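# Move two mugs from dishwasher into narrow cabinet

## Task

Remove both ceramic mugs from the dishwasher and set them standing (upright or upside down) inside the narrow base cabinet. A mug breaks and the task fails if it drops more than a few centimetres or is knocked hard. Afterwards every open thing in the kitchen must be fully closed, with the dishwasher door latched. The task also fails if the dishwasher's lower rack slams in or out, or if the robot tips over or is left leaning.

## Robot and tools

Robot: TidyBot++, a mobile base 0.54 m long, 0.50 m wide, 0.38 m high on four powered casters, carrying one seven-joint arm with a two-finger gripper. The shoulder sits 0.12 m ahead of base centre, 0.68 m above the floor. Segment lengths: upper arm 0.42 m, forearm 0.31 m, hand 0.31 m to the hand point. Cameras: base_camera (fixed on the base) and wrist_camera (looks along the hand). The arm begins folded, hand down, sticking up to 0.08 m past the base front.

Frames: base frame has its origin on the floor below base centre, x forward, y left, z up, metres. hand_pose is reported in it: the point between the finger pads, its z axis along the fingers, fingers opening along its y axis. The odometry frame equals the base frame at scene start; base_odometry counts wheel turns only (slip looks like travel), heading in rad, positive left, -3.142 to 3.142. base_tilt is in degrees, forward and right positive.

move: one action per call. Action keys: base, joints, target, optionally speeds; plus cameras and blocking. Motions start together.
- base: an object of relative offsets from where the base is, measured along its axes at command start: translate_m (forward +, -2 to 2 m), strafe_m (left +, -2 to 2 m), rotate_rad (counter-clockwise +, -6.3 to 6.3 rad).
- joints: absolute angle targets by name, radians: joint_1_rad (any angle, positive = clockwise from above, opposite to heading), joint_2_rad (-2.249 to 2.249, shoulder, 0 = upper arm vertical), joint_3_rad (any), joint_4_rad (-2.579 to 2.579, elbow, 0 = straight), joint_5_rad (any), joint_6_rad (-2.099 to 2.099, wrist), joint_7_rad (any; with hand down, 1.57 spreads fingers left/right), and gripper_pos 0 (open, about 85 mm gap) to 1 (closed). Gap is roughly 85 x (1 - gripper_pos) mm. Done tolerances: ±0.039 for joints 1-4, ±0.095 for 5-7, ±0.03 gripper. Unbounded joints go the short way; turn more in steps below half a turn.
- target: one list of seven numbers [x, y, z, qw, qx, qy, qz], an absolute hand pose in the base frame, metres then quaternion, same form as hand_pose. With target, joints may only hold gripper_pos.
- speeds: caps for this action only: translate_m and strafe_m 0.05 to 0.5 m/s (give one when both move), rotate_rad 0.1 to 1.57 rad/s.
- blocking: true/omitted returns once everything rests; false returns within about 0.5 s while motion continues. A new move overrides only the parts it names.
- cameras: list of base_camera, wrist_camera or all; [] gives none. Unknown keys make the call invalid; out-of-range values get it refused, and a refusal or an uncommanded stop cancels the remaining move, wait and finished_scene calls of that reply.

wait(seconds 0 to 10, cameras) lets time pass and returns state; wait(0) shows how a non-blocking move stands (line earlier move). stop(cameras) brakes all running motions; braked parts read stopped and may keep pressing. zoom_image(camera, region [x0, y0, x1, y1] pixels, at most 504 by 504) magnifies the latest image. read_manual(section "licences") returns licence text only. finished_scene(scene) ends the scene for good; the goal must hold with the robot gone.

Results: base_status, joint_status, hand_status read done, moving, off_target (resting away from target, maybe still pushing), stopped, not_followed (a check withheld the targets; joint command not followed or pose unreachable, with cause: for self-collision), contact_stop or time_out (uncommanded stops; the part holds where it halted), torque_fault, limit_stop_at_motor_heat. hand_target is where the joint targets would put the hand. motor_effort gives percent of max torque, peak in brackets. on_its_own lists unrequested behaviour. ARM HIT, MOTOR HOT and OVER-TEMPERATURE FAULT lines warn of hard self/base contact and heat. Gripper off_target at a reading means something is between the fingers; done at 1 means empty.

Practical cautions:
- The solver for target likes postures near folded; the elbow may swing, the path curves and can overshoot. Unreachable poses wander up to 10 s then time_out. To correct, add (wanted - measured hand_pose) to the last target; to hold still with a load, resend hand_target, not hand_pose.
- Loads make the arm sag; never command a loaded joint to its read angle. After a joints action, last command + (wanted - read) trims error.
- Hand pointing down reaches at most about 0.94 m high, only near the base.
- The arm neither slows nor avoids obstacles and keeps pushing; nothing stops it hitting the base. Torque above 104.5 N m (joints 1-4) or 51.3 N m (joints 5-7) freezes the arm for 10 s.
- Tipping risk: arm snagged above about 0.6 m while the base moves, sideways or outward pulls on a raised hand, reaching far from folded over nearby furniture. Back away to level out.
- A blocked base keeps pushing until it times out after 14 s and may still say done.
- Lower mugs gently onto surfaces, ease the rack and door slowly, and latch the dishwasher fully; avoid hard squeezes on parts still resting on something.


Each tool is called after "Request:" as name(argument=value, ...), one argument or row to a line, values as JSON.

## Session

Scene 1 is done. Now scene 2.

Request:
move(
  cameras=["all"],
)

Scene clock: 0.00 s.
base_odometry: x=+0.000 y=+0.000 heading=+0.000
base_tilt: forward=+0.5 right=-0.3
base_status: not commanded
joint_positions: joint_1_rad=+0.048 joint_2_rad=-0.363 joint_3_rad=+3.168 joint_4_rad=-2.514 joint_5_rad=+0.037 joint_6_rad=-0.918 joint_7_rad=+1.598 gripper_pos=+0.000
joint_status: not commanded
motor_effort: joint_1_rad=-1 joint_2_rad=-1 joint_3_rad=+0 joint_4_rad=+14 joint_5_rad=+0 joint_6_rad=+0 joint_7_rad=+1
hand_pose: x=+0.2543 y=-0.0167 z=+0.5924 quat_wxyz=(+0.012, +0.999, -0.012, +0.035) (m; base frame)
hand_target: x=+0.2553 y=-0.0168 z=+0.5930 quat_wxyz=(+0.012, +0.999, -0.012, +0.036) (m; base frame)
hand_status: not commanded
pictures: base_camera, wrist_camera
camera_calibration:
wrist_camera: T_world_to_cam=[[0.00582744, -0.999847, -0.0165105, -0.000117797], [-0.996411, -0.00441163, -0.0845269, 0.362716], [0.0844411, 0.0169439, -0.996284, 0.699851], [0, 0, 0, 1]] pos_world=[0.302319, -0.0103758, 0.727908]

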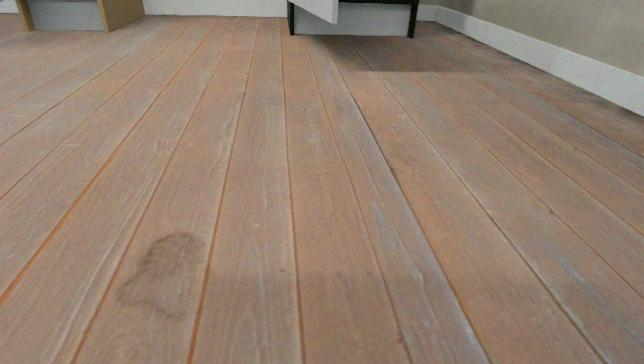

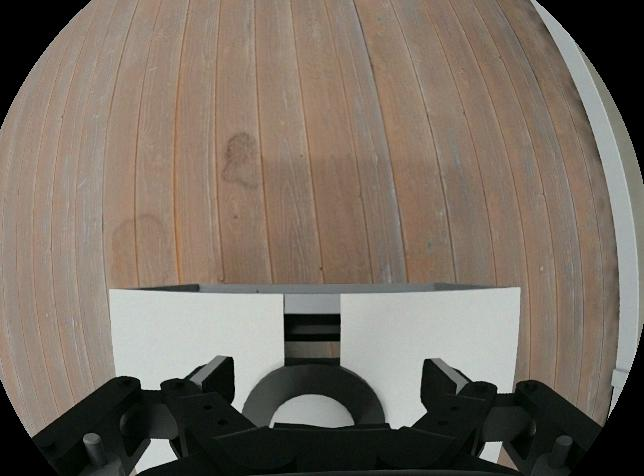

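Request:
move(
  joints={"joint_1_rad": 0.0, "joint_2_rad": 0.41, "joint_3_rad": 3.1416, "joint_4_rad": -2.222, "joint_5_rad": 0.0, "joint_6_rad": 1.0, "joint_7_rad": 1.571, "gripper_pos": 0.95},
  cameras=["all"],
)

Scene clock: 12.77 s.
move: done
base_odometry: x=+0.000 y=+0.000 heading=+0.000
base_tilt: forward=+0.6 right=-0.3
base_status: not commanded
joint_positions: joint_1_rad=+0.025 joint_2_rad=+0.386 joint_3_rad=+3.160 joint_4_rad=-2.244 joint_5_rad=+0.037 joint_6_rad=+0.938 joint_7_rad=+1.598 gripper_pos=+0.950
joint_status: all done
motor_effort: joint_1_rad=-1(2) joint_2_rad=-26(28) joint_3_rad=+0(1) joint_4_rad=+14(16) joint_5_rad=-1(3) joint_6_rad=+8(10) joint_7_rad=+0(1)
hand_pose: x=+0.7401 y=-0.0150 z=+0.7595 quat_wxyz=(+0.021, +0.749, +0.014, +0.662) (m; base frame)
hand_target: x=+0.7508 y=+0.0013 z=+0.7742 quat_wxyz=(+0.000, +0.728, +0.000, +0.685) (m; base frame)
hand_status: not commanded
pictures: base_camera, wrist_camera
camera_calibration:
wrist_camera: T_world_to_cam=[[0.03813, -0.996489, 0.0745318, -0.0914298], [-0.10847, -0.0782728, -0.991013, 0.891169], [0.993368, 0.0297029, -0.111074, -0.519569], [0, 0, 0, 1]] pos_world=[0.616274, -0.00592185, 0.832264]

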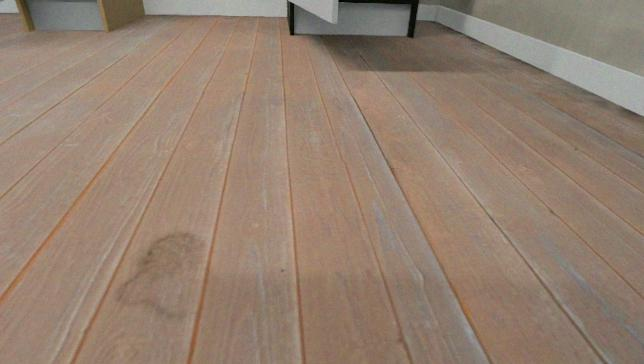

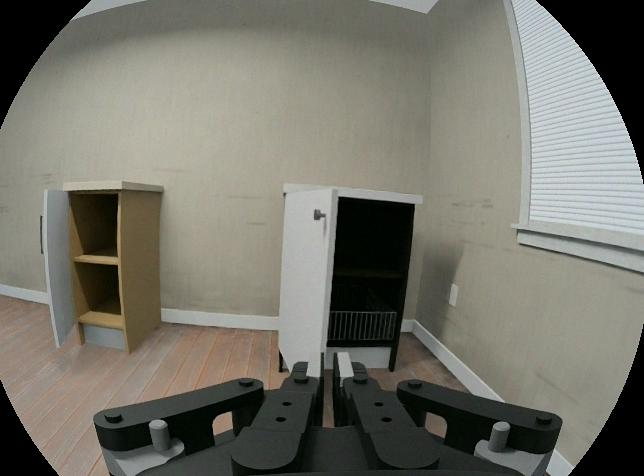

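Request:
move(
  base={"rotate_rad": 0.8},
  cameras=["all"],
)

Request:
move(
  base={"rotate_rad": 0.8},
  cameras=["all"],
)

Request:
move(
  base={"rotate_rad": 0.8},
  cameras=["all"],
)

Request:
move(
  base={"rotate_rad": 0.8},
  cameras=["all"],
)

Scene clock: 19.30 s.
move: done
base_odometry: x=+0.000 y=+0.000 heading=+0.800
base_tilt: forward=+0.5 right=-0.3
base_status: done
joint_positions: joint_1_rad=+0.004 joint_2_rad=+0.386 joint_3_rad=+3.144 joint_4_rad=-2.240 joint_5_rad=+0.037 joint_6_rad=+0.941 joint_7_rad=+1.598 gripper_pos=+0.950
joint_status: not commanded
motor_effort: joint_1_rad=-1(4) joint_2_rad=-26(28) joint_3_rad=+0(3) joint_4_rad=+14(14) joint_5_rad=-1(3) joint_6_rad=+9(10) joint_7_rad=+0(1)
hand_pose: x=+0.7416 y=+0.0067 z=+0.7626 quat_wxyz=(+0.007, +0.746, +0.026, +0.665) (m; base frame)
hand_target: x=+0.7508 y=+0.0013 z=+0.7742 quat_wxyz=(+0.000, +0.728, +0.000, +0.685) (m; base frame)
hand_status: not commanded
pictures: base_camera, wrist_camera
camera_calibration:
wrist_camera: T_world_to_cam=[[0.0731261, -0.994923, 0.0691403, -0.0919295], [-0.0979456, -0.0761551, -0.992274, 0.889297], [0.992502, 0.0657891, -0.103017, -0.527021], [0, 0, 0, 1]] pos_world=[0.616895, 0.010934, 0.83449]

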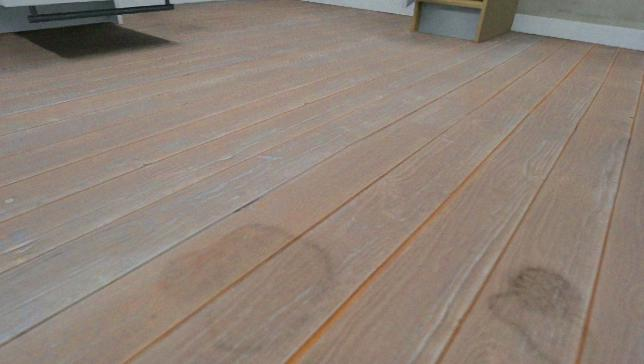

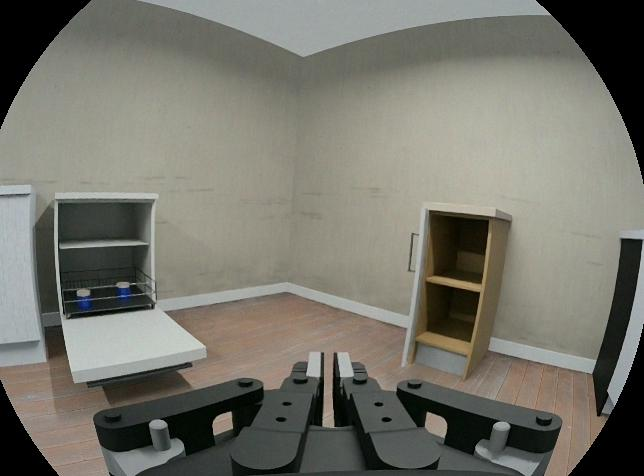

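Scene clock: 21.10 s.
move: done
base_odometry: x=+0.000 y=+0.000 heading=+1.599
base_tilt: forward=+0.5 right=-0.3
base_status: done
joint_positions: joint_1_rad=-0.002 joint_2_rad=+0.386 joint_3_rad=+3.140 joint_4_rad=-2.239 joint_5_rad=+0.037 joint_6_rad=+0.941 joint_7_rad=+1.598 gripper_pos=+0.950
joint_status: not commanded
motor_effort: joint_1_rad=-1(4) joint_2_rad=-26(27) joint_3_rad=+0(3) joint_4_rad=+14(14) joint_5_rad=-2(3) joint_6_rad=+10(10) joint_7_rad=+0(1)
hand_pose: x=+0.7417 y=+0.0129 z=+0.7630 quat_wxyz=(+0.004, +0.746, +0.029, +0.666) (m; base frame)
hand_target: x=+0.7508 y=+0.0013 z=+0.7742 quat_wxyz=(+0.000, +0.728, +0.000, +0.685) (m; base frame)
hand_status: not commanded
pictures: base_camera, wrist_camera
camera_calibration:
wrist_camera: T_world_to_cam=[[0.0832152, -0.994235, 0.067613, -0.0921176], [-0.0962667, -0.0755512, -0.992484, 0.889094], [0.991871, 0.0760809, -0.101999, -0.527911], [0, 0, 0, 1]] pos_world=[0.616875, 0.0157496, 0.834794]

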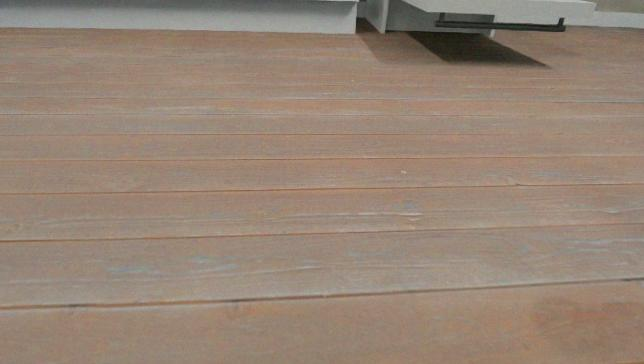

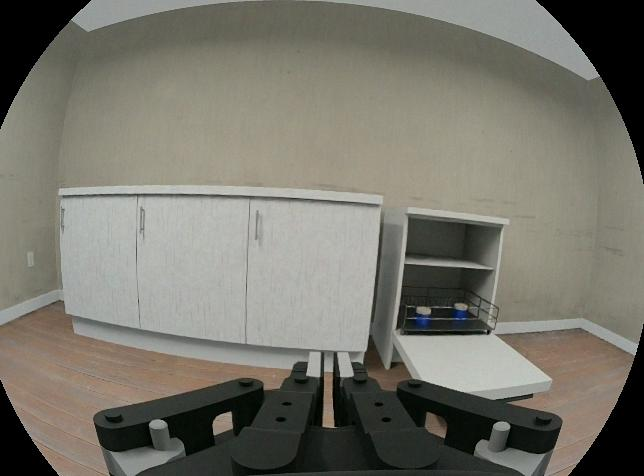

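Scene clock: 22.90 s.
move: done
base_odometry: x=+0.000 y=+0.000 heading=+2.399
base_tilt: forward=+0.5 right=-0.3
base_status: done
joint_positions: joint_1_rad=-0.005 joint_2_rad=+0.386 joint_3_rad=+3.138 joint_4_rad=-2.239 joint_5_rad=+0.037 joint_6_rad=+0.941 joint_7_rad=+1.598 gripper_pos=+0.950
joint_status: not commanded
motor_effort: joint_1_rad=-1(4) joint_2_rad=-27(27) joint_3_rad=+0(3) joint_4_rad=+14(14) joint_5_rad=-2(3) joint_6_rad=+9(10) joint_7_rad=+0(1)
hand_pose: x=+0.7417 y=+0.0156 z=+0.7633 quat_wxyz=(+0.002, +0.745, +0.030, +0.666) (m; base frame)
hand_target: x=+0.7508 y=+0.0013 z=+0.7742 quat_wxyz=(+0.000, +0.728, +0.000, +0.685) (m; base frame)
hand_status: not commanded
pictures: base_camera, wrist_camera
camera_calibration:
wrist_camera: T_world_to_cam=[[0.0876208, -0.993903, 0.0669244, -0.0922772], [-0.0954843, -0.0752531, -0.992582, 0.88894], [0.991567, 0.0805806, -0.101496, -0.528357], [0, 0, 0, 1]] pos_world=[0.616866, 0.0177563, 0.834896]

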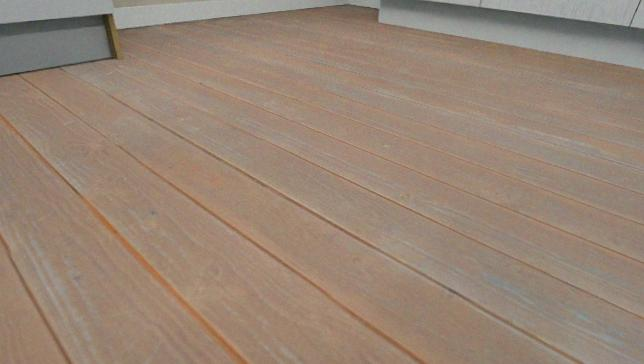

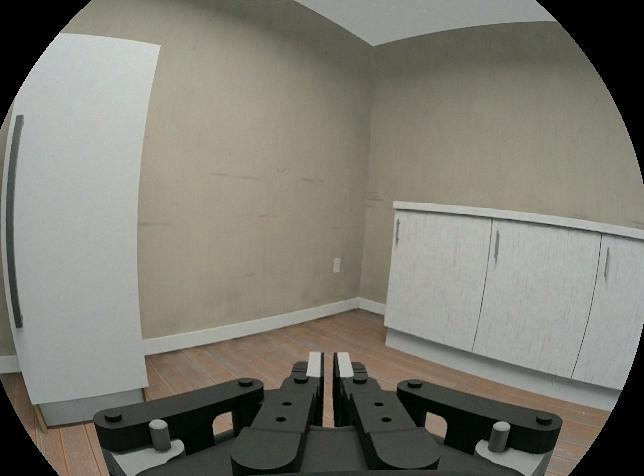

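Scene clock: 24.70 s.
move: done
base_odometry: x=+0.000 y=+0.000 heading=-3.085
base_tilt: forward=+0.5 right=-0.3
base_status: done
joint_positions: joint_1_rad=-0.006 joint_2_rad=+0.386 joint_3_rad=+3.137 joint_4_rad=-2.239 joint_5_rad=+0.037 joint_6_rad=+0.941 joint_7_rad=+1.598 gripper_pos=+0.950
joint_status: not commanded
motor_effort: joint_1_rad=-1(4) joint_2_rad=-26(28) joint_3_rad=+0(3) joint_4_rad=+13(14) joint_5_rad=-2(3) joint_6_rad=+9(10) joint_7_rad=+0(0)
hand_pose: x=+0.7417 y=+0.0167 z=+0.7633 quat_wxyz=(+0.001, +0.745, +0.031, +0.666) (m; base frame)
hand_target: x=+0.7508 y=+0.0013 z=+0.7742 quat_wxyz=(+0.000, +0.728, +0.000, +0.685) (m; base frame)
hand_status: not commanded
pictures: base_camera, wrist_camera
camera_calibration:
wrist_camera: T_world_to_cam=[[0.0892781, -0.993772, 0.0666828, -0.0922097], [-0.0950773, -0.0751477, -0.992629, 0.888895], [0.991458, 0.08228, -0.101194, -0.528632], [0, 0, 0, 1]] pos_world=[0.616863, 0.0186588, 0.834997]

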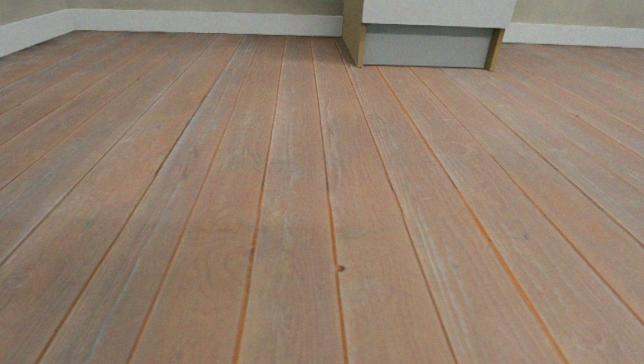

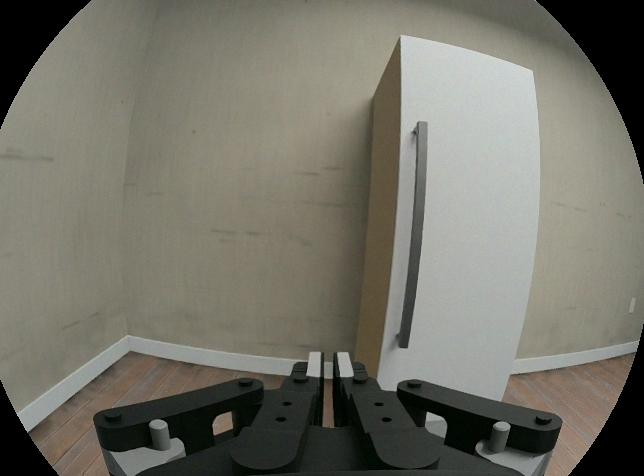

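Request:
move(
  base={"rotate_rad": 0.8},
  cameras=["all"],
)

Request:
move(
  base={"rotate_rad": 0.8},
  cameras=["all"],
)

Request:
move(
  base={"rotate_rad": 0.8},
  cameras=["all"],
)

Scene clock: 29.67 s.
move: done
base_odometry: x=+0.000 y=+0.000 heading=-2.286
base_tilt: forward=+0.6 right=-0.4
base_status: done
joint_positions: joint_1_rad=-0.007 joint_2_rad=+0.386 joint_3_rad=+3.137 joint_4_rad=-2.239 joint_5_rad=+0.037 joint_6_rad=+0.942 joint_7_rad=+1.598 gripper_pos=+0.950
joint_status: not commanded
motor_effort: joint_1_rad=-1(4) joint_2_rad=-26(27) joint_3_rad=+0(3) joint_4_rad=+14(14) joint_5_rad=-1(3) joint_6_rad=+9(10) joint_7_rad=+0(1)
hand_pose: x=+0.7417 y=+0.0173 z=+0.7634 quat_wxyz=(+0.001, +0.745, +0.031, +0.666) (m; base frame)
hand_target: x=+0.7508 y=+0.0013 z=+0.7742 quat_wxyz=(+0.000, +0.728, +0.000, +0.685) (m; base frame)
hand_status: not commanded
pictures: base_camera, wrist_camera
camera_calibration:
wrist_camera: T_world_to_cam=[[0.0903416, -0.993689, 0.0664933, -0.0922105], [-0.094805, -0.0750439, -0.992663, 0.888791], [0.991388, 0.0833749, -0.100986, -0.528822], [0, 0, 0, 1]] pos_world=[0.616861, 0.0191603, 0.834998]

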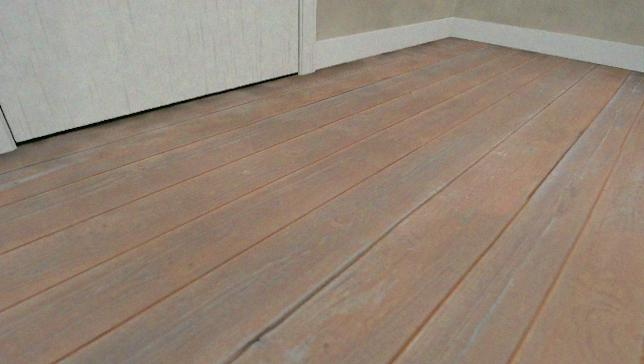

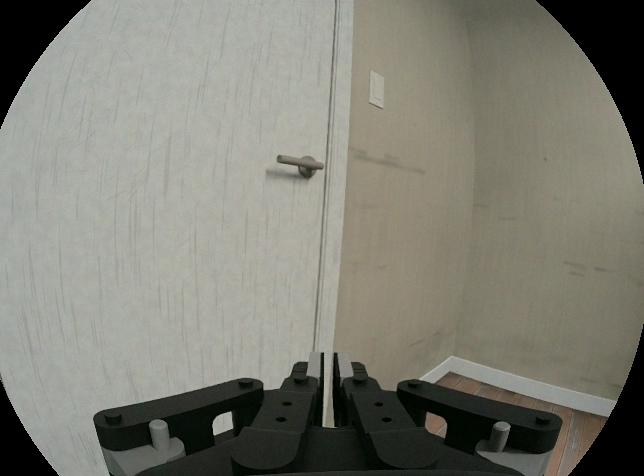

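Scene clock: 31.47 s.
move: done
base_odometry: x=+0.000 y=+0.000 heading=-1.486
base_tilt: forward=+0.5 right=-0.3
base_status: done
joint_positions: joint_1_rad=-0.007 joint_2_rad=+0.386 joint_3_rad=+3.137 joint_4_rad=-2.239 joint_5_rad=+0.037 joint_6_rad=+0.942 joint_7_rad=+1.598 gripper_pos=+0.950
joint_status: not commanded
motor_effort: joint_1_rad=-1(4) joint_2_rad=-26(27) joint_3_rad=+0(3) joint_4_rad=+13(14) joint_5_rad=-1(3) joint_6_rad=+10(10) joint_7_rad=+0(1)
hand_pose: x=+0.7418 y=+0.0173 z=+0.7635 quat_wxyz=(+0.001, +0.745, +0.031, +0.666) (m; base frame)
hand_target: x=+0.7508 y=+0.0013 z=+0.7742 quat_wxyz=(+0.000, +0.728, +0.000, +0.685) (m; base frame)
hand_status: not commanded
pictures: base_camera, wrist_camera
camera_calibration:
wrist_camera: T_world_to_cam=[[0.0903357, -0.993688, 0.0665028, -0.0922148], [-0.0947059, -0.0750445, -0.992673, 0.888738], [0.991398, 0.0833756, -0.100887, -0.528911], [0, 0, 0, 1]] pos_world=[0.61686, 0.0191603, 0.834998]

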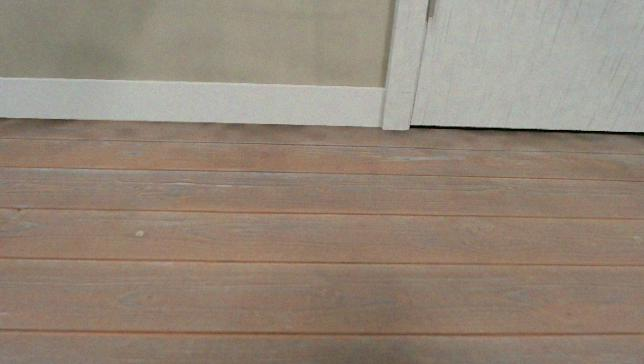

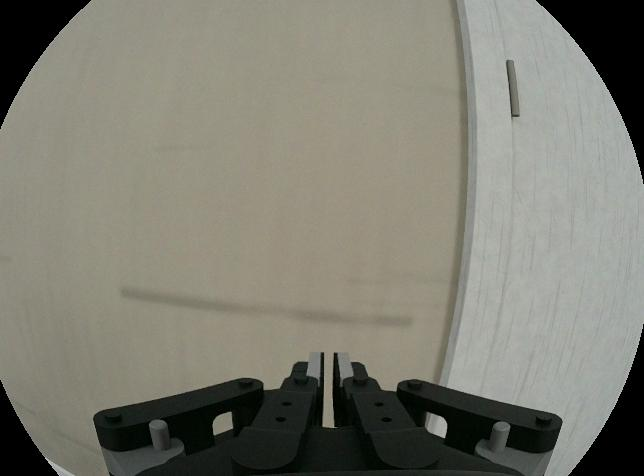

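Scene clock: 33.27 s.
move: done
base_odometry: x=+0.000 y=+0.000 heading=-0.687
base_tilt: forward=+0.6 right=-0.3
base_status: done
joint_positions: joint_1_rad=-0.007 joint_2_rad=+0.386 joint_3_rad=+3.137 joint_4_rad=-2.239 joint_5_rad=+0.037 joint_6_rad=+0.942 joint_7_rad=+1.598 gripper_pos=+0.950
joint_status: not commanded
motor_effort: joint_1_rad=-1(4) joint_2_rad=-26(27) joint_3_rad=+0(3) joint_4_rad=+14(14) joint_5_rad=-1(2) joint_6_rad=+9(10) joint_7_rad=+0(1)
hand_pose: x=+0.7418 y=+0.0173 z=+0.7635 quat_wxyz=(+0.001, +0.745, +0.031, +0.666) (m; base frame)
hand_target: x=+0.7508 y=+0.0013 z=+0.7742 quat_wxyz=(+0.000, +0.728, +0.000, +0.685) (m; base frame)
hand_status: not commanded
pictures: base_camera, wrist_camera
camera_calibration:
wrist_camera: T_world_to_cam=[[0.0903294, -0.993689, 0.066507, -0.0922211], [-0.0946072, -0.0750397, -0.992682, 0.888785], [0.991408, 0.0833764, -0.100788, -0.528989], [0, 0, 0, 1]] pos_world=[0.61686, 0.0191603, 0.835098]

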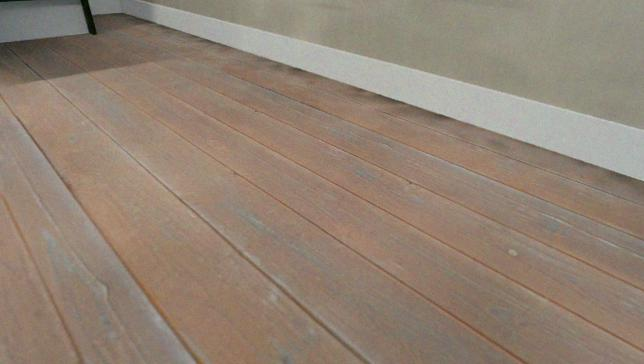

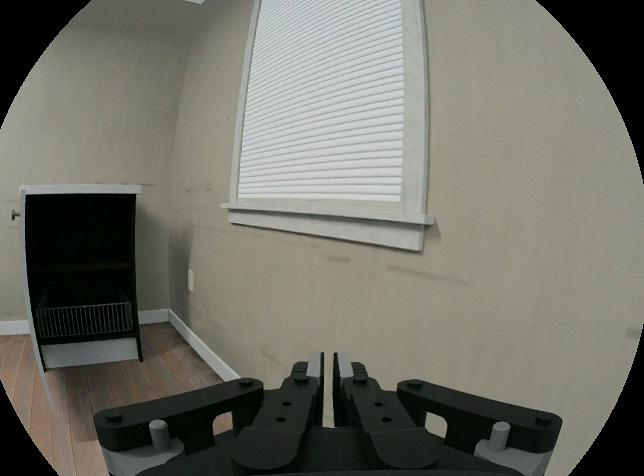

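Request:
move(
  base={"rotate_rad": 2.317},
  cameras=["base_camera"],
)

Request:
move(
  base={"translate_m": 0.75, "strafe_m": -0.62},
  cameras=["all"],
)

Scene clock: 75.97 s.
move: done
base_odometry: x=+0.000 y=+0.000 heading=+1.630
base_tilt: forward=+0.6 right=-0.3
base_status: done
joint_positions: joint_1_rad=-0.003 joint_2_rad=+0.389 joint_3_rad=+3.140 joint_4_rad=-2.233 joint_5_rad=+0.037 joint_6_rad=+0.942 joint_7_rad=+1.598 gripper_pos=+0.950
joint_status: not commanded
motor_effort: joint_1_rad=-1(4) joint_2_rad=-26(29) joint_3_rad=+0(3) joint_4_rad=+14(14) joint_5_rad=-1(3) joint_6_rad=+8(10) joint_7_rad=+0(1)
hand_pose: x=+0.7438 y=+0.0135 z=+0.7642 quat_wxyz=(+0.003, +0.744, +0.029, +0.667) (m; base frame)
hand_target: x=+0.7508 y=+0.0013 z=+0.7742 quat_wxyz=(+0.000, +0.728, +0.000, +0.685) (m; base frame)
hand_status: not commanded
pictures: base_camera

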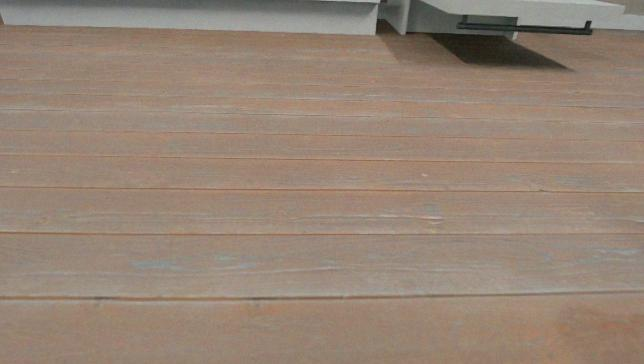

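Scene clock: 78.97 s.
move: done
base_odometry: x=+0.574 y=+0.785 heading=+1.631
base_tilt: forward=+0.5 right=-0.4
base_status: done
joint_positions: joint_1_rad=-0.003 joint_2_rad=+0.391 joint_3_rad=+3.140 joint_4_rad=-2.233 joint_5_rad=+0.037 joint_6_rad=+0.946 joint_7_rad=+1.598 gripper_pos=+0.950
joint_status: not commanded
motor_effort: joint_1_rad=-1(3) joint_2_rad=-26(29) joint_3_rad=+0(2) joint_4_rad=+14(15) joint_5_rad=-1(2) joint_6_rad=+9(10) joint_7_rad=+0(1)
hand_pose: x=+0.7441 y=+0.0135 z=+0.7643 quat_wxyz=(+0.003, +0.744, +0.029, +0.668) (m; base frame)
hand_target: x=+0.7508 y=+0.0013 z=+0.7742 quat_wxyz=(+0.000, +0.728, +0.000, +0.685) (m; base frame)
hand_status: not commanded
pictures: base_camera, wrist_camera
camera_calibration:
wrist_camera: T_world_to_cam=[[0.0838861, -0.994166, 0.0678011, -0.0924916], [-0.0903079, -0.0753457, -0.99306, 0.886613], [0.992375, 0.077181, -0.0961015, -0.53511], [0, 0, 0, 1]] pos_world=[0.618856, 0.0161508, 0.835306]

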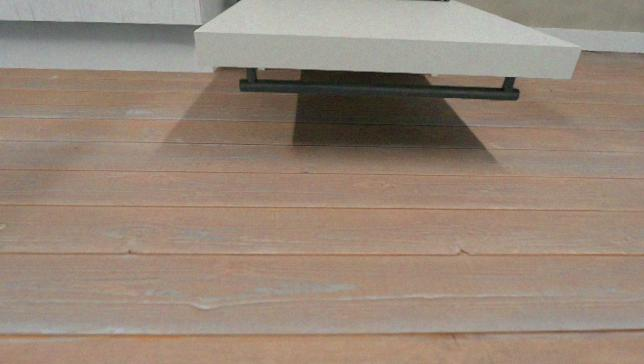

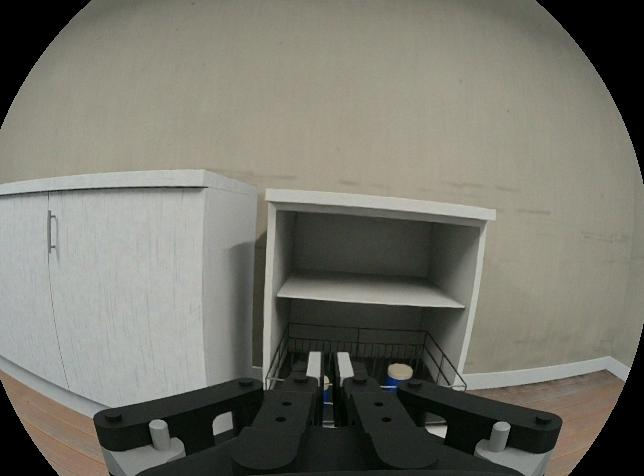

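Request:
move(
  base={"translate_m": 0.42, "strafe_m": -0.12},
  speeds={"translate_m": 0.3},
  cameras=["base_camera", "wrist_camera"],
)

Request:
move(
  joints={"joint_1_rad": 0.0, "joint_2_rad": 0.8, "joint_3_rad": 3.1416, "joint_4_rad": -1.4, "joint_5_rad": 0.0, "joint_6_rad": -0.2, "joint_7_rad": 1.571},
  cameras=["base_camera", "wrist_camera"],
)

Scene clock: 105.50 s.
move: done
base_odometry: x=+0.669 y=+1.212 heading=+1.630
base_tilt: forward=+0.5 right=-0.4
base_status: done
joint_positions: joint_1_rad=-0.003 joint_2_rad=+0.392 joint_3_rad=+3.140 joint_4_rad=-2.233 joint_5_rad=+0.037 joint_6_rad=+0.947 joint_7_rad=+1.598 gripper_pos=+0.950
joint_status: not commanded
motor_effort: joint_1_rad=-1(2) joint_2_rad=-26(28) joint_3_rad=+0(1) joint_4_rad=+13(15) joint_5_rad=-2(3) joint_6_rad=+10(10) joint_7_rad=+0(1)
hand_pose: x=+0.7442 y=+0.0135 z=+0.7640 quat_wxyz=(+0.003, +0.743, +0.029, +0.668) (m; base frame)
hand_target: x=+0.7508 y=+0.0013 z=+0.7742 quat_wxyz=(+0.000, +0.728, +0.000, +0.685) (m; base frame)
hand_status: not commanded
pictures: base_camera, wrist_camera
camera_calibration:
wrist_camera: T_world_to_cam=[[0.0838778, -0.994173, 0.0677094, -0.0923997], [-0.0903147, -0.0752538, -0.993066, 0.886242], [0.992375, 0.077181, -0.0961006, -0.535347], [0, 0, 0, 1]] pos_world=[0.619056, 0.0161505, 0.834906]

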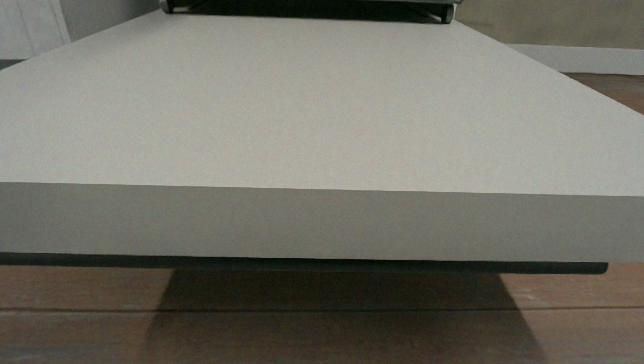

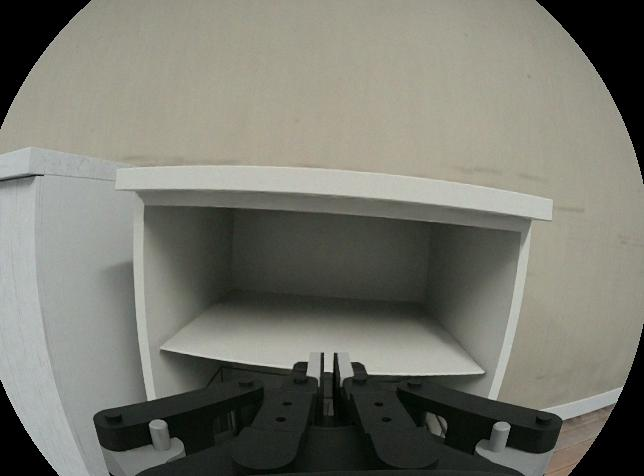

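Scene clock: 108.00 s.
move: done
base_odometry: x=+0.669 y=+1.212 heading=+1.630
base_tilt: forward=+0.6 right=-0.3
base_status: not commanded
joint_positions: joint_1_rad=-0.003 joint_2_rad=+0.769 joint_3_rad=+3.140 joint_4_rad=-1.425 joint_5_rad=+0.037 joint_6_rad=-0.142 joint_7_rad=+1.598 gripper_pos=+0.950
joint_status: all done
motor_effort: joint_1_rad=-1(2) joint_2_rad=-41(43) joint_3_rad=+0(1) joint_4_rad=+18(19) joint_5_rad=-1(3) joint_6_rad=+7(10) joint_7_rad=+0(1)
hand_pose: x=+0.8913 y=+0.0033 z=+0.5851 quat_wxyz=(+0.013, +0.920, +0.030, +0.392) (m; base frame)
hand_target: x=+0.8853 y=+0.0014 z=+0.5604 quat_wxyz=(+0.000, +0.932, +0.000, +0.362) (m; base frame)
hand_status: not commanded
pictures: base_camera, wrist_camera
camera_calibration:
wrist_camera: T_world_to_cam=[[0.0939888, -0.994802, 0.0391691, -0.0951629], [-0.679522, -0.0928555, -0.727756, 1.09111], [0.72761, 0.0417846, -0.684717, -0.117193], [0, 0, 0, 1]] pos_world=[0.835647, 0.0115441, 0.717544]

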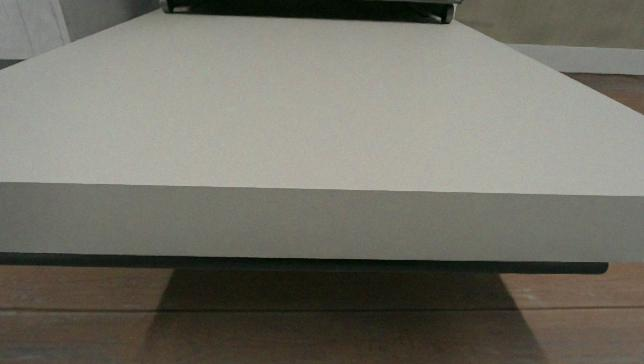

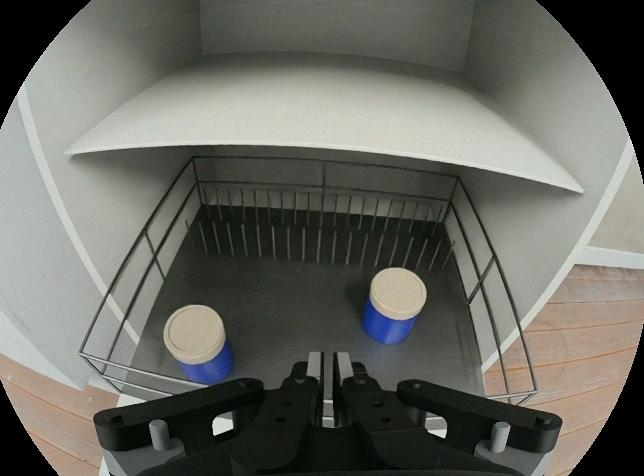

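Request:
zoom_image(
  camera="wrist_camera",
  region=[330, 240, 460, 370],
)

Request:
zoom_image(
  camera="wrist_camera",
  region=[130, 280, 270, 400],
)

Scaled by 3.877.

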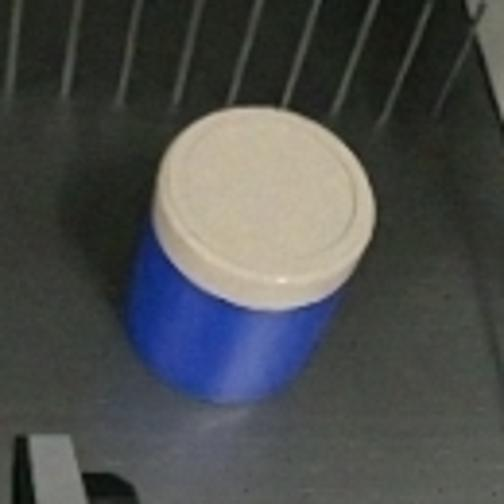

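Scaled by 3.600.

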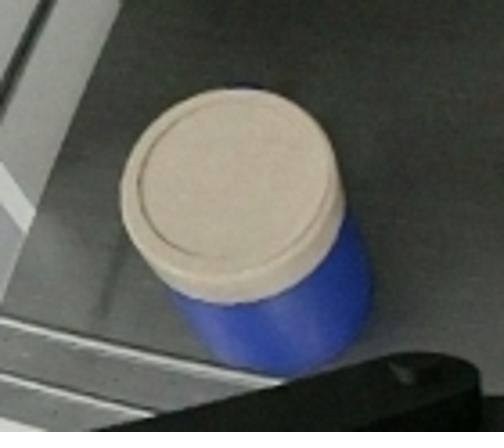

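Request:
move(
  base={"translate_m": 0.08},
  speeds={"translate_m": 0.1},
  cameras=["base_camera", "wrist_camera"],
)

Scene clock: 171.87 s.
move: done
base_odometry: x=+0.665 y=+1.292 heading=+1.630
base_tilt: forward=+0.6 right=-0.3
base_status: done
joint_positions: joint_1_rad=-0.003 joint_2_rad=+0.772 joint_3_rad=+3.140 joint_4_rad=-1.420 joint_5_rad=+0.037 joint_6_rad=-0.147 joint_7_rad=+1.598 gripper_pos=+0.950
joint_status: not commanded
motor_effort: joint_1_rad=-1(3) joint_2_rad=-41(44) joint_3_rad=+0(1) joint_4_rad=+17(18) joint_5_rad=-1(2) joint_6_rad=+7(7) joint_7_rad=+0(1)
hand_pose: x=+0.8921 y=+0.0032 z=+0.5840 quat_wxyz=(+0.013, +0.920, +0.030, +0.390) (m; base frame)
hand_target: x=+0.8853 y=+0.0014 z=+0.5604 quat_wxyz=(+0.000, +0.932, +0.000, +0.362) (m; base frame)
hand_status: not commanded
pictures: base_camera, wrist_camera
camera_calibration:
wrist_camera: T_world_to_cam=[[0.0939589, -0.994811, 0.0390336, -0.0951091], [-0.681644, -0.0928577, -0.725768, 1.09155], [0.725626, 0.0415854, -0.686831, -0.115442], [0, 0, 0, 1]] pos_world=[0.836751, 0.0115437, 0.716634]

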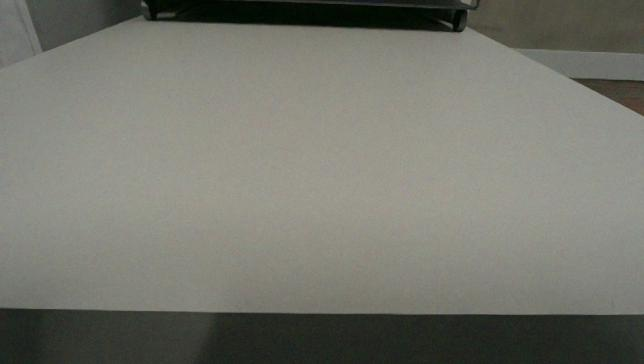

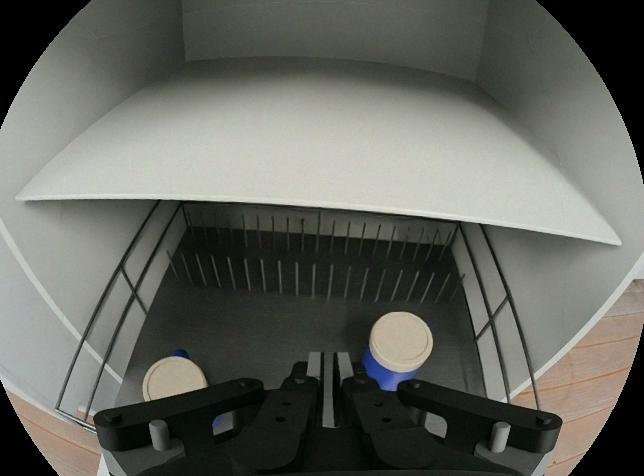

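Request:
zoom_image(
  camera="wrist_camera",
  region=[330, 290, 460, 400],
)

Request:
zoom_image(
  camera="wrist_camera",
  region=[120, 330, 250, 440],
)

Scaled by 3.877.

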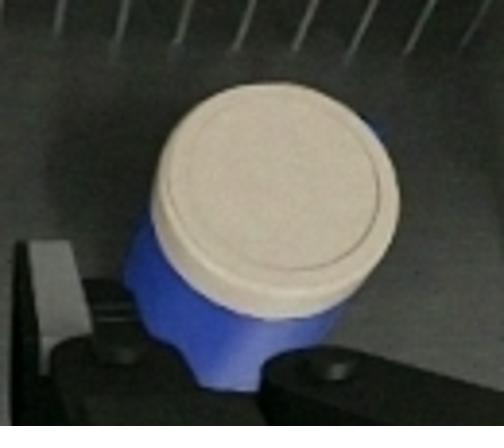

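Scaled by 3.877.

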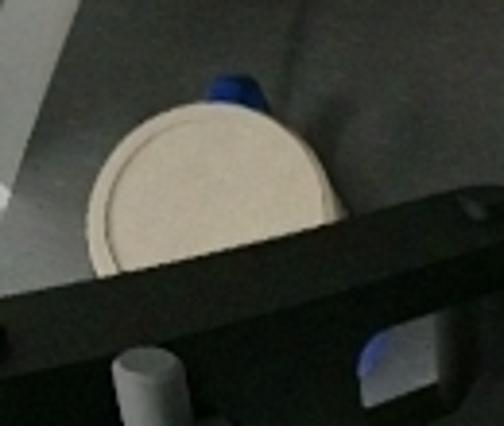

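Request:
move(
  joints={"joint_2_rad": 1.1, "joint_4_rad": -0.78, "joint_6_rad": -0.975},
  cameras=["base_camera", "wrist_camera"],
)

Scene clock: 345.57 s.
move: done
base_odometry: x=+0.665 y=+1.292 heading=+1.630
base_tilt: forward=+0.6 right=-0.3
base_status: not commanded
joint_positions: joint_1_rad=-0.003 joint_2_rad=+1.067 joint_3_rad=+3.140 joint_4_rad=-0.806 joint_5_rad=+0.037 joint_6_rad=-0.916 joint_7_rad=+1.598 gripper_pos=+0.950
joint_status: all done
motor_effort: joint_1_rad=-1(2) joint_2_rad=-48(50) joint_3_rad=-1(1) joint_4_rad=+18(20) joint_5_rad=-1(2) joint_6_rad=+3(7) joint_7_rad=+0(1)
hand_pose: x=+0.8951 y=-0.0043 z=+0.4992 quat_wxyz=(+0.017, +0.984, +0.023, +0.175) (m; base frame)
hand_target: x=+0.8814 y=+0.0014 z=+0.4784 quat_wxyz=(+0.000, +0.990, +0.000, +0.143) (m; base frame)
hand_status: not commanded
pictures: base_camera, wrist_camera
camera_calibration:
wrist_camera: T_world_to_cam=[[0.0810498, -0.996625, 0.0130267, -0.0750349], [-0.931124, -0.0803728, -0.355737, 1.0701], [0.355583, 0.0167029, -0.934495, 0.279183], [0, 0, 0, 1]] pos_world=[0.9032, 0.00656175, 0.642545]

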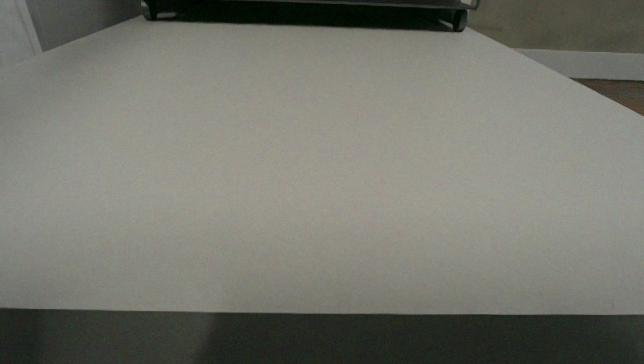

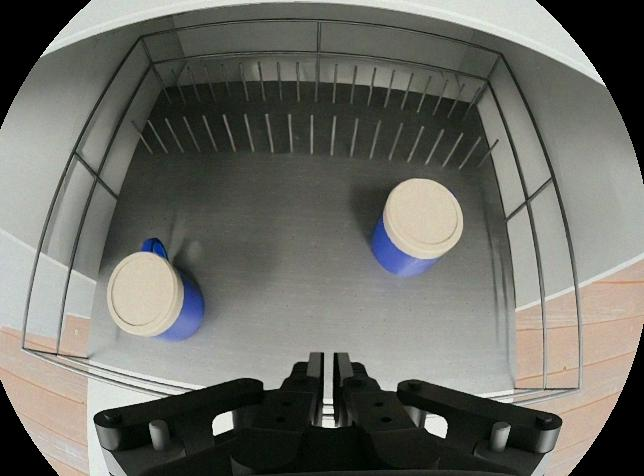

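Request:
zoom_image(
  camera="wrist_camera",
  region=[350, 160, 480, 290],
)

Request:
zoom_image(
  camera="wrist_camera",
  region=[90, 220, 220, 350],
)

Request:
zoom_image(
  camera="wrist_camera",
  region=[200, 340, 470, 476],
)

Scaled by 3.877.

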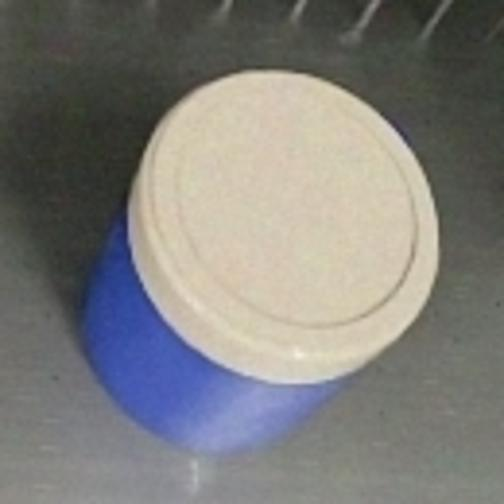

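Scaled by 3.877.

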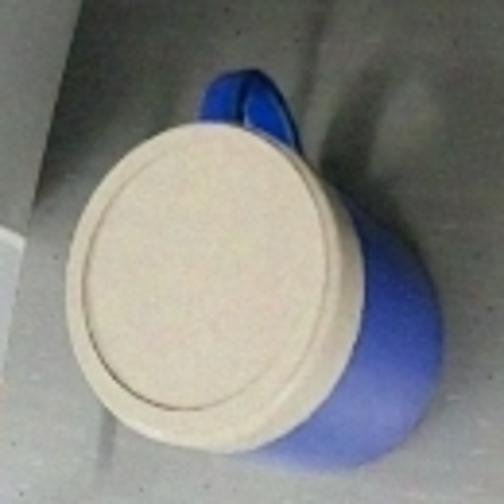

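Scaled by 1.867.

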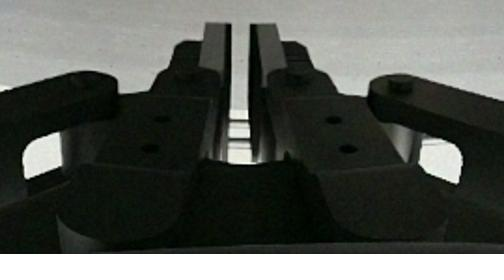

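Request:
move(
  base={"strafe_m": -0.1},
  speeds={"strafe_m": 0.15},
  cameras=["wrist_camera"],
)

Request:
zoom_image(
  camera="wrist_camera",
  region=[250, 150, 400, 300],
)

Request:
zoom_image(
  camera="wrist_camera",
  region=[20, 200, 170, 350],
)

Scene clock: 369.00 s.
move: done
base_odometry: x=+0.765 y=+1.298 heading=+1.630
base_tilt: forward=+0.6 right=-0.3
base_status: done
joint_positions: joint_1_rad=+0.001 joint_2_rad=+1.068 joint_3_rad=+3.140 joint_4_rad=-0.804 joint_5_rad=+0.037 joint_6_rad=-0.920 joint_7_rad=+1.598 gripper_pos=+0.950
joint_status: not commanded
motor_effort: joint_1_rad=-1(5) joint_2_rad=-48(49) joint_3_rad=+0(2) joint_4_rad=+18(18) joint_5_rad=+0(2) joint_6_rad=+2(4) joint_7_rad=+0(0)
hand_pose: x=+0.8946 y=-0.0073 z=+0.4989 quat_wxyz=(+0.018, +0.984, +0.021, +0.174) (m; base frame)
hand_target: x=+0.8814 y=+0.0014 z=+0.4784 quat_wxyz=(+0.000, +0.990, +0.000, +0.143) (m; base frame)
hand_status: not commanded
pictures: wrist_camera
camera_calibration:
wrist_camera: T_world_to_cam=[[0.077129, -0.996939, 0.0128121, -0.074347], [-0.932352, -0.076673, -0.353329, 1.0692], [0.35323, 0.0153065, -0.935411, 0.281697], [0, 0, 0, 1]] pos_world=[0.903105, 0.00354786, 0.642236]

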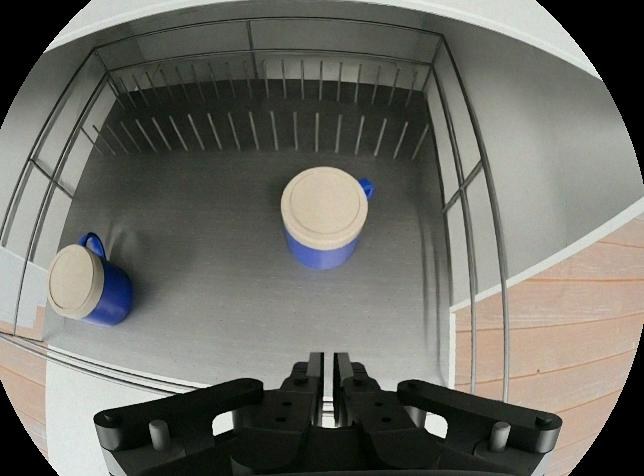

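Scaled by 3.360.

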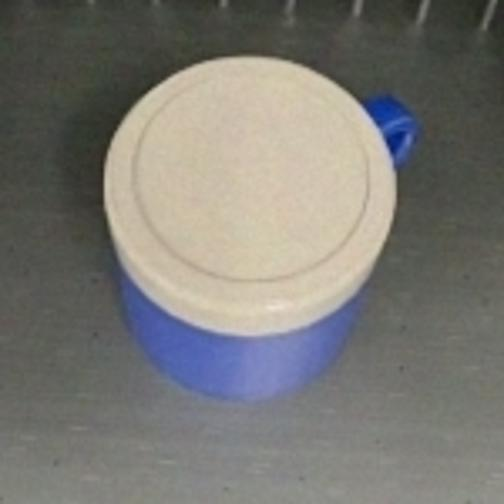

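Scaled by 3.360.

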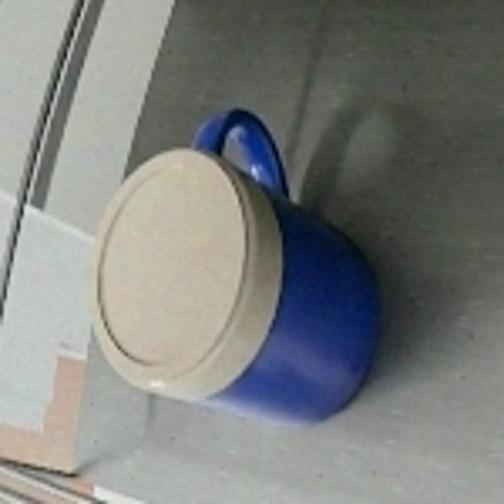

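Request:
move(
  joints={"joint_2_rad": 1.216, "joint_4_rad": -0.715, "joint_6_rad": -0.83},
  cameras=["wrist_camera"],
)

Request:
zoom_image(
  camera="wrist_camera",
  region=[200, 320, 470, 476],
)

Scene clock: 471.50 s.
move: done
base_odometry: x=+0.765 y=+1.298 heading=+1.630
base_tilt: forward=+0.6 right=-0.3
base_status: not commanded
joint_positions: joint_1_rad=+0.001 joint_2_rad=+1.200 joint_3_rad=+3.140 joint_4_rad=-0.735 joint_5_rad=+0.037 joint_6_rad=-0.871 joint_7_rad=+1.598 gripper_pos=+0.950
joint_status: all done
motor_effort: joint_1_rad=-1(1) joint_2_rad=-50(53) joint_3_rad=-1(1) joint_4_rad=+17(19) joint_5_rad=-1(2) joint_6_rad=+3(4) joint_7_rad=+0(0)
hand_pose: x=+0.9073 y=-0.0070 z=+0.4285 quat_wxyz=(+0.017, +0.986, +0.022, +0.167) (m; base frame)
hand_target: x=+0.9234 y=+0.0014 z=+0.4282 quat_wxyz=(+0.000, +0.982, +0.000, +0.189) (m; base frame)
hand_status: not commanded
pictures: wrist_camera
camera_calibration:
wrist_camera: T_world_to_cam=[[0.0787177, -0.996836, 0.0110201, -0.0748121], [-0.937338, -0.0777739, -0.339631, 1.0548], [0.339413, 0.0164054, -0.940494, 0.225966], [0, 0, 0, 1]] pos_world=[0.917894, 0.00375321, 0.571585]

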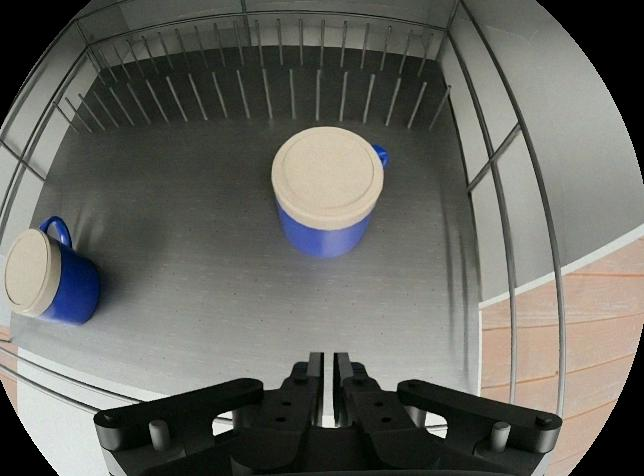

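Scaled by 1.867.

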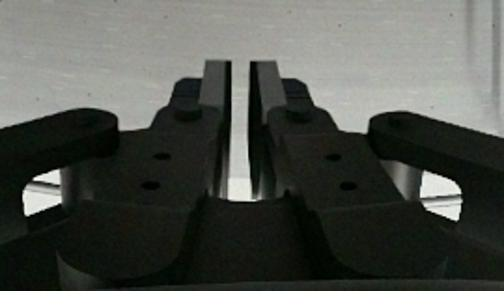

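Request:
zoom_image(
  camera="wrist_camera",
  region=[260, 110, 400, 250],
)

Scaled by 3.600.

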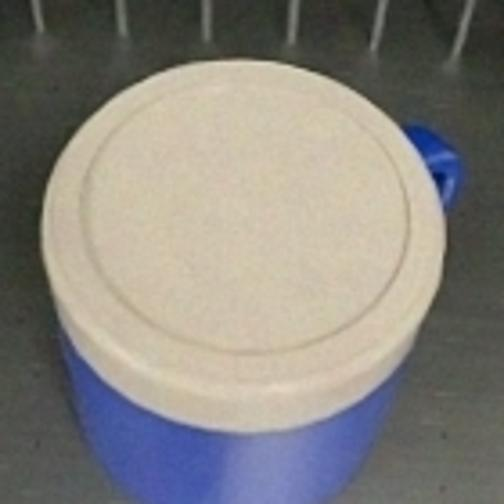

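Request:
zoom_image(
  camera="wrist_camera",
  region=[0, 195, 130, 335],
)

Request:
zoom_image(
  camera="wrist_camera",
  region=[350, 130, 410, 190],
)

Scaled by 3.600.

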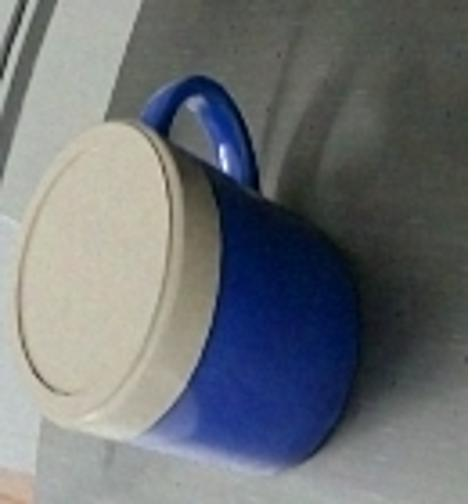

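Scaled by 8.400.

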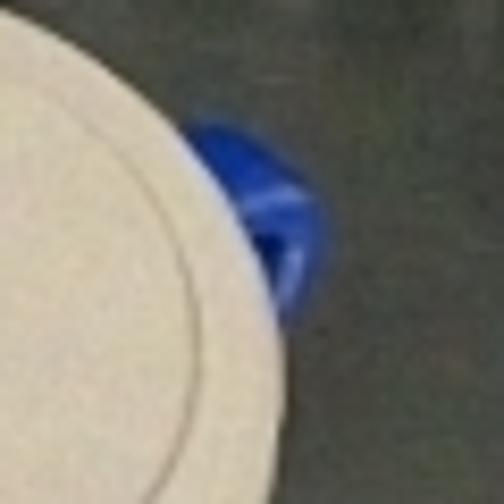

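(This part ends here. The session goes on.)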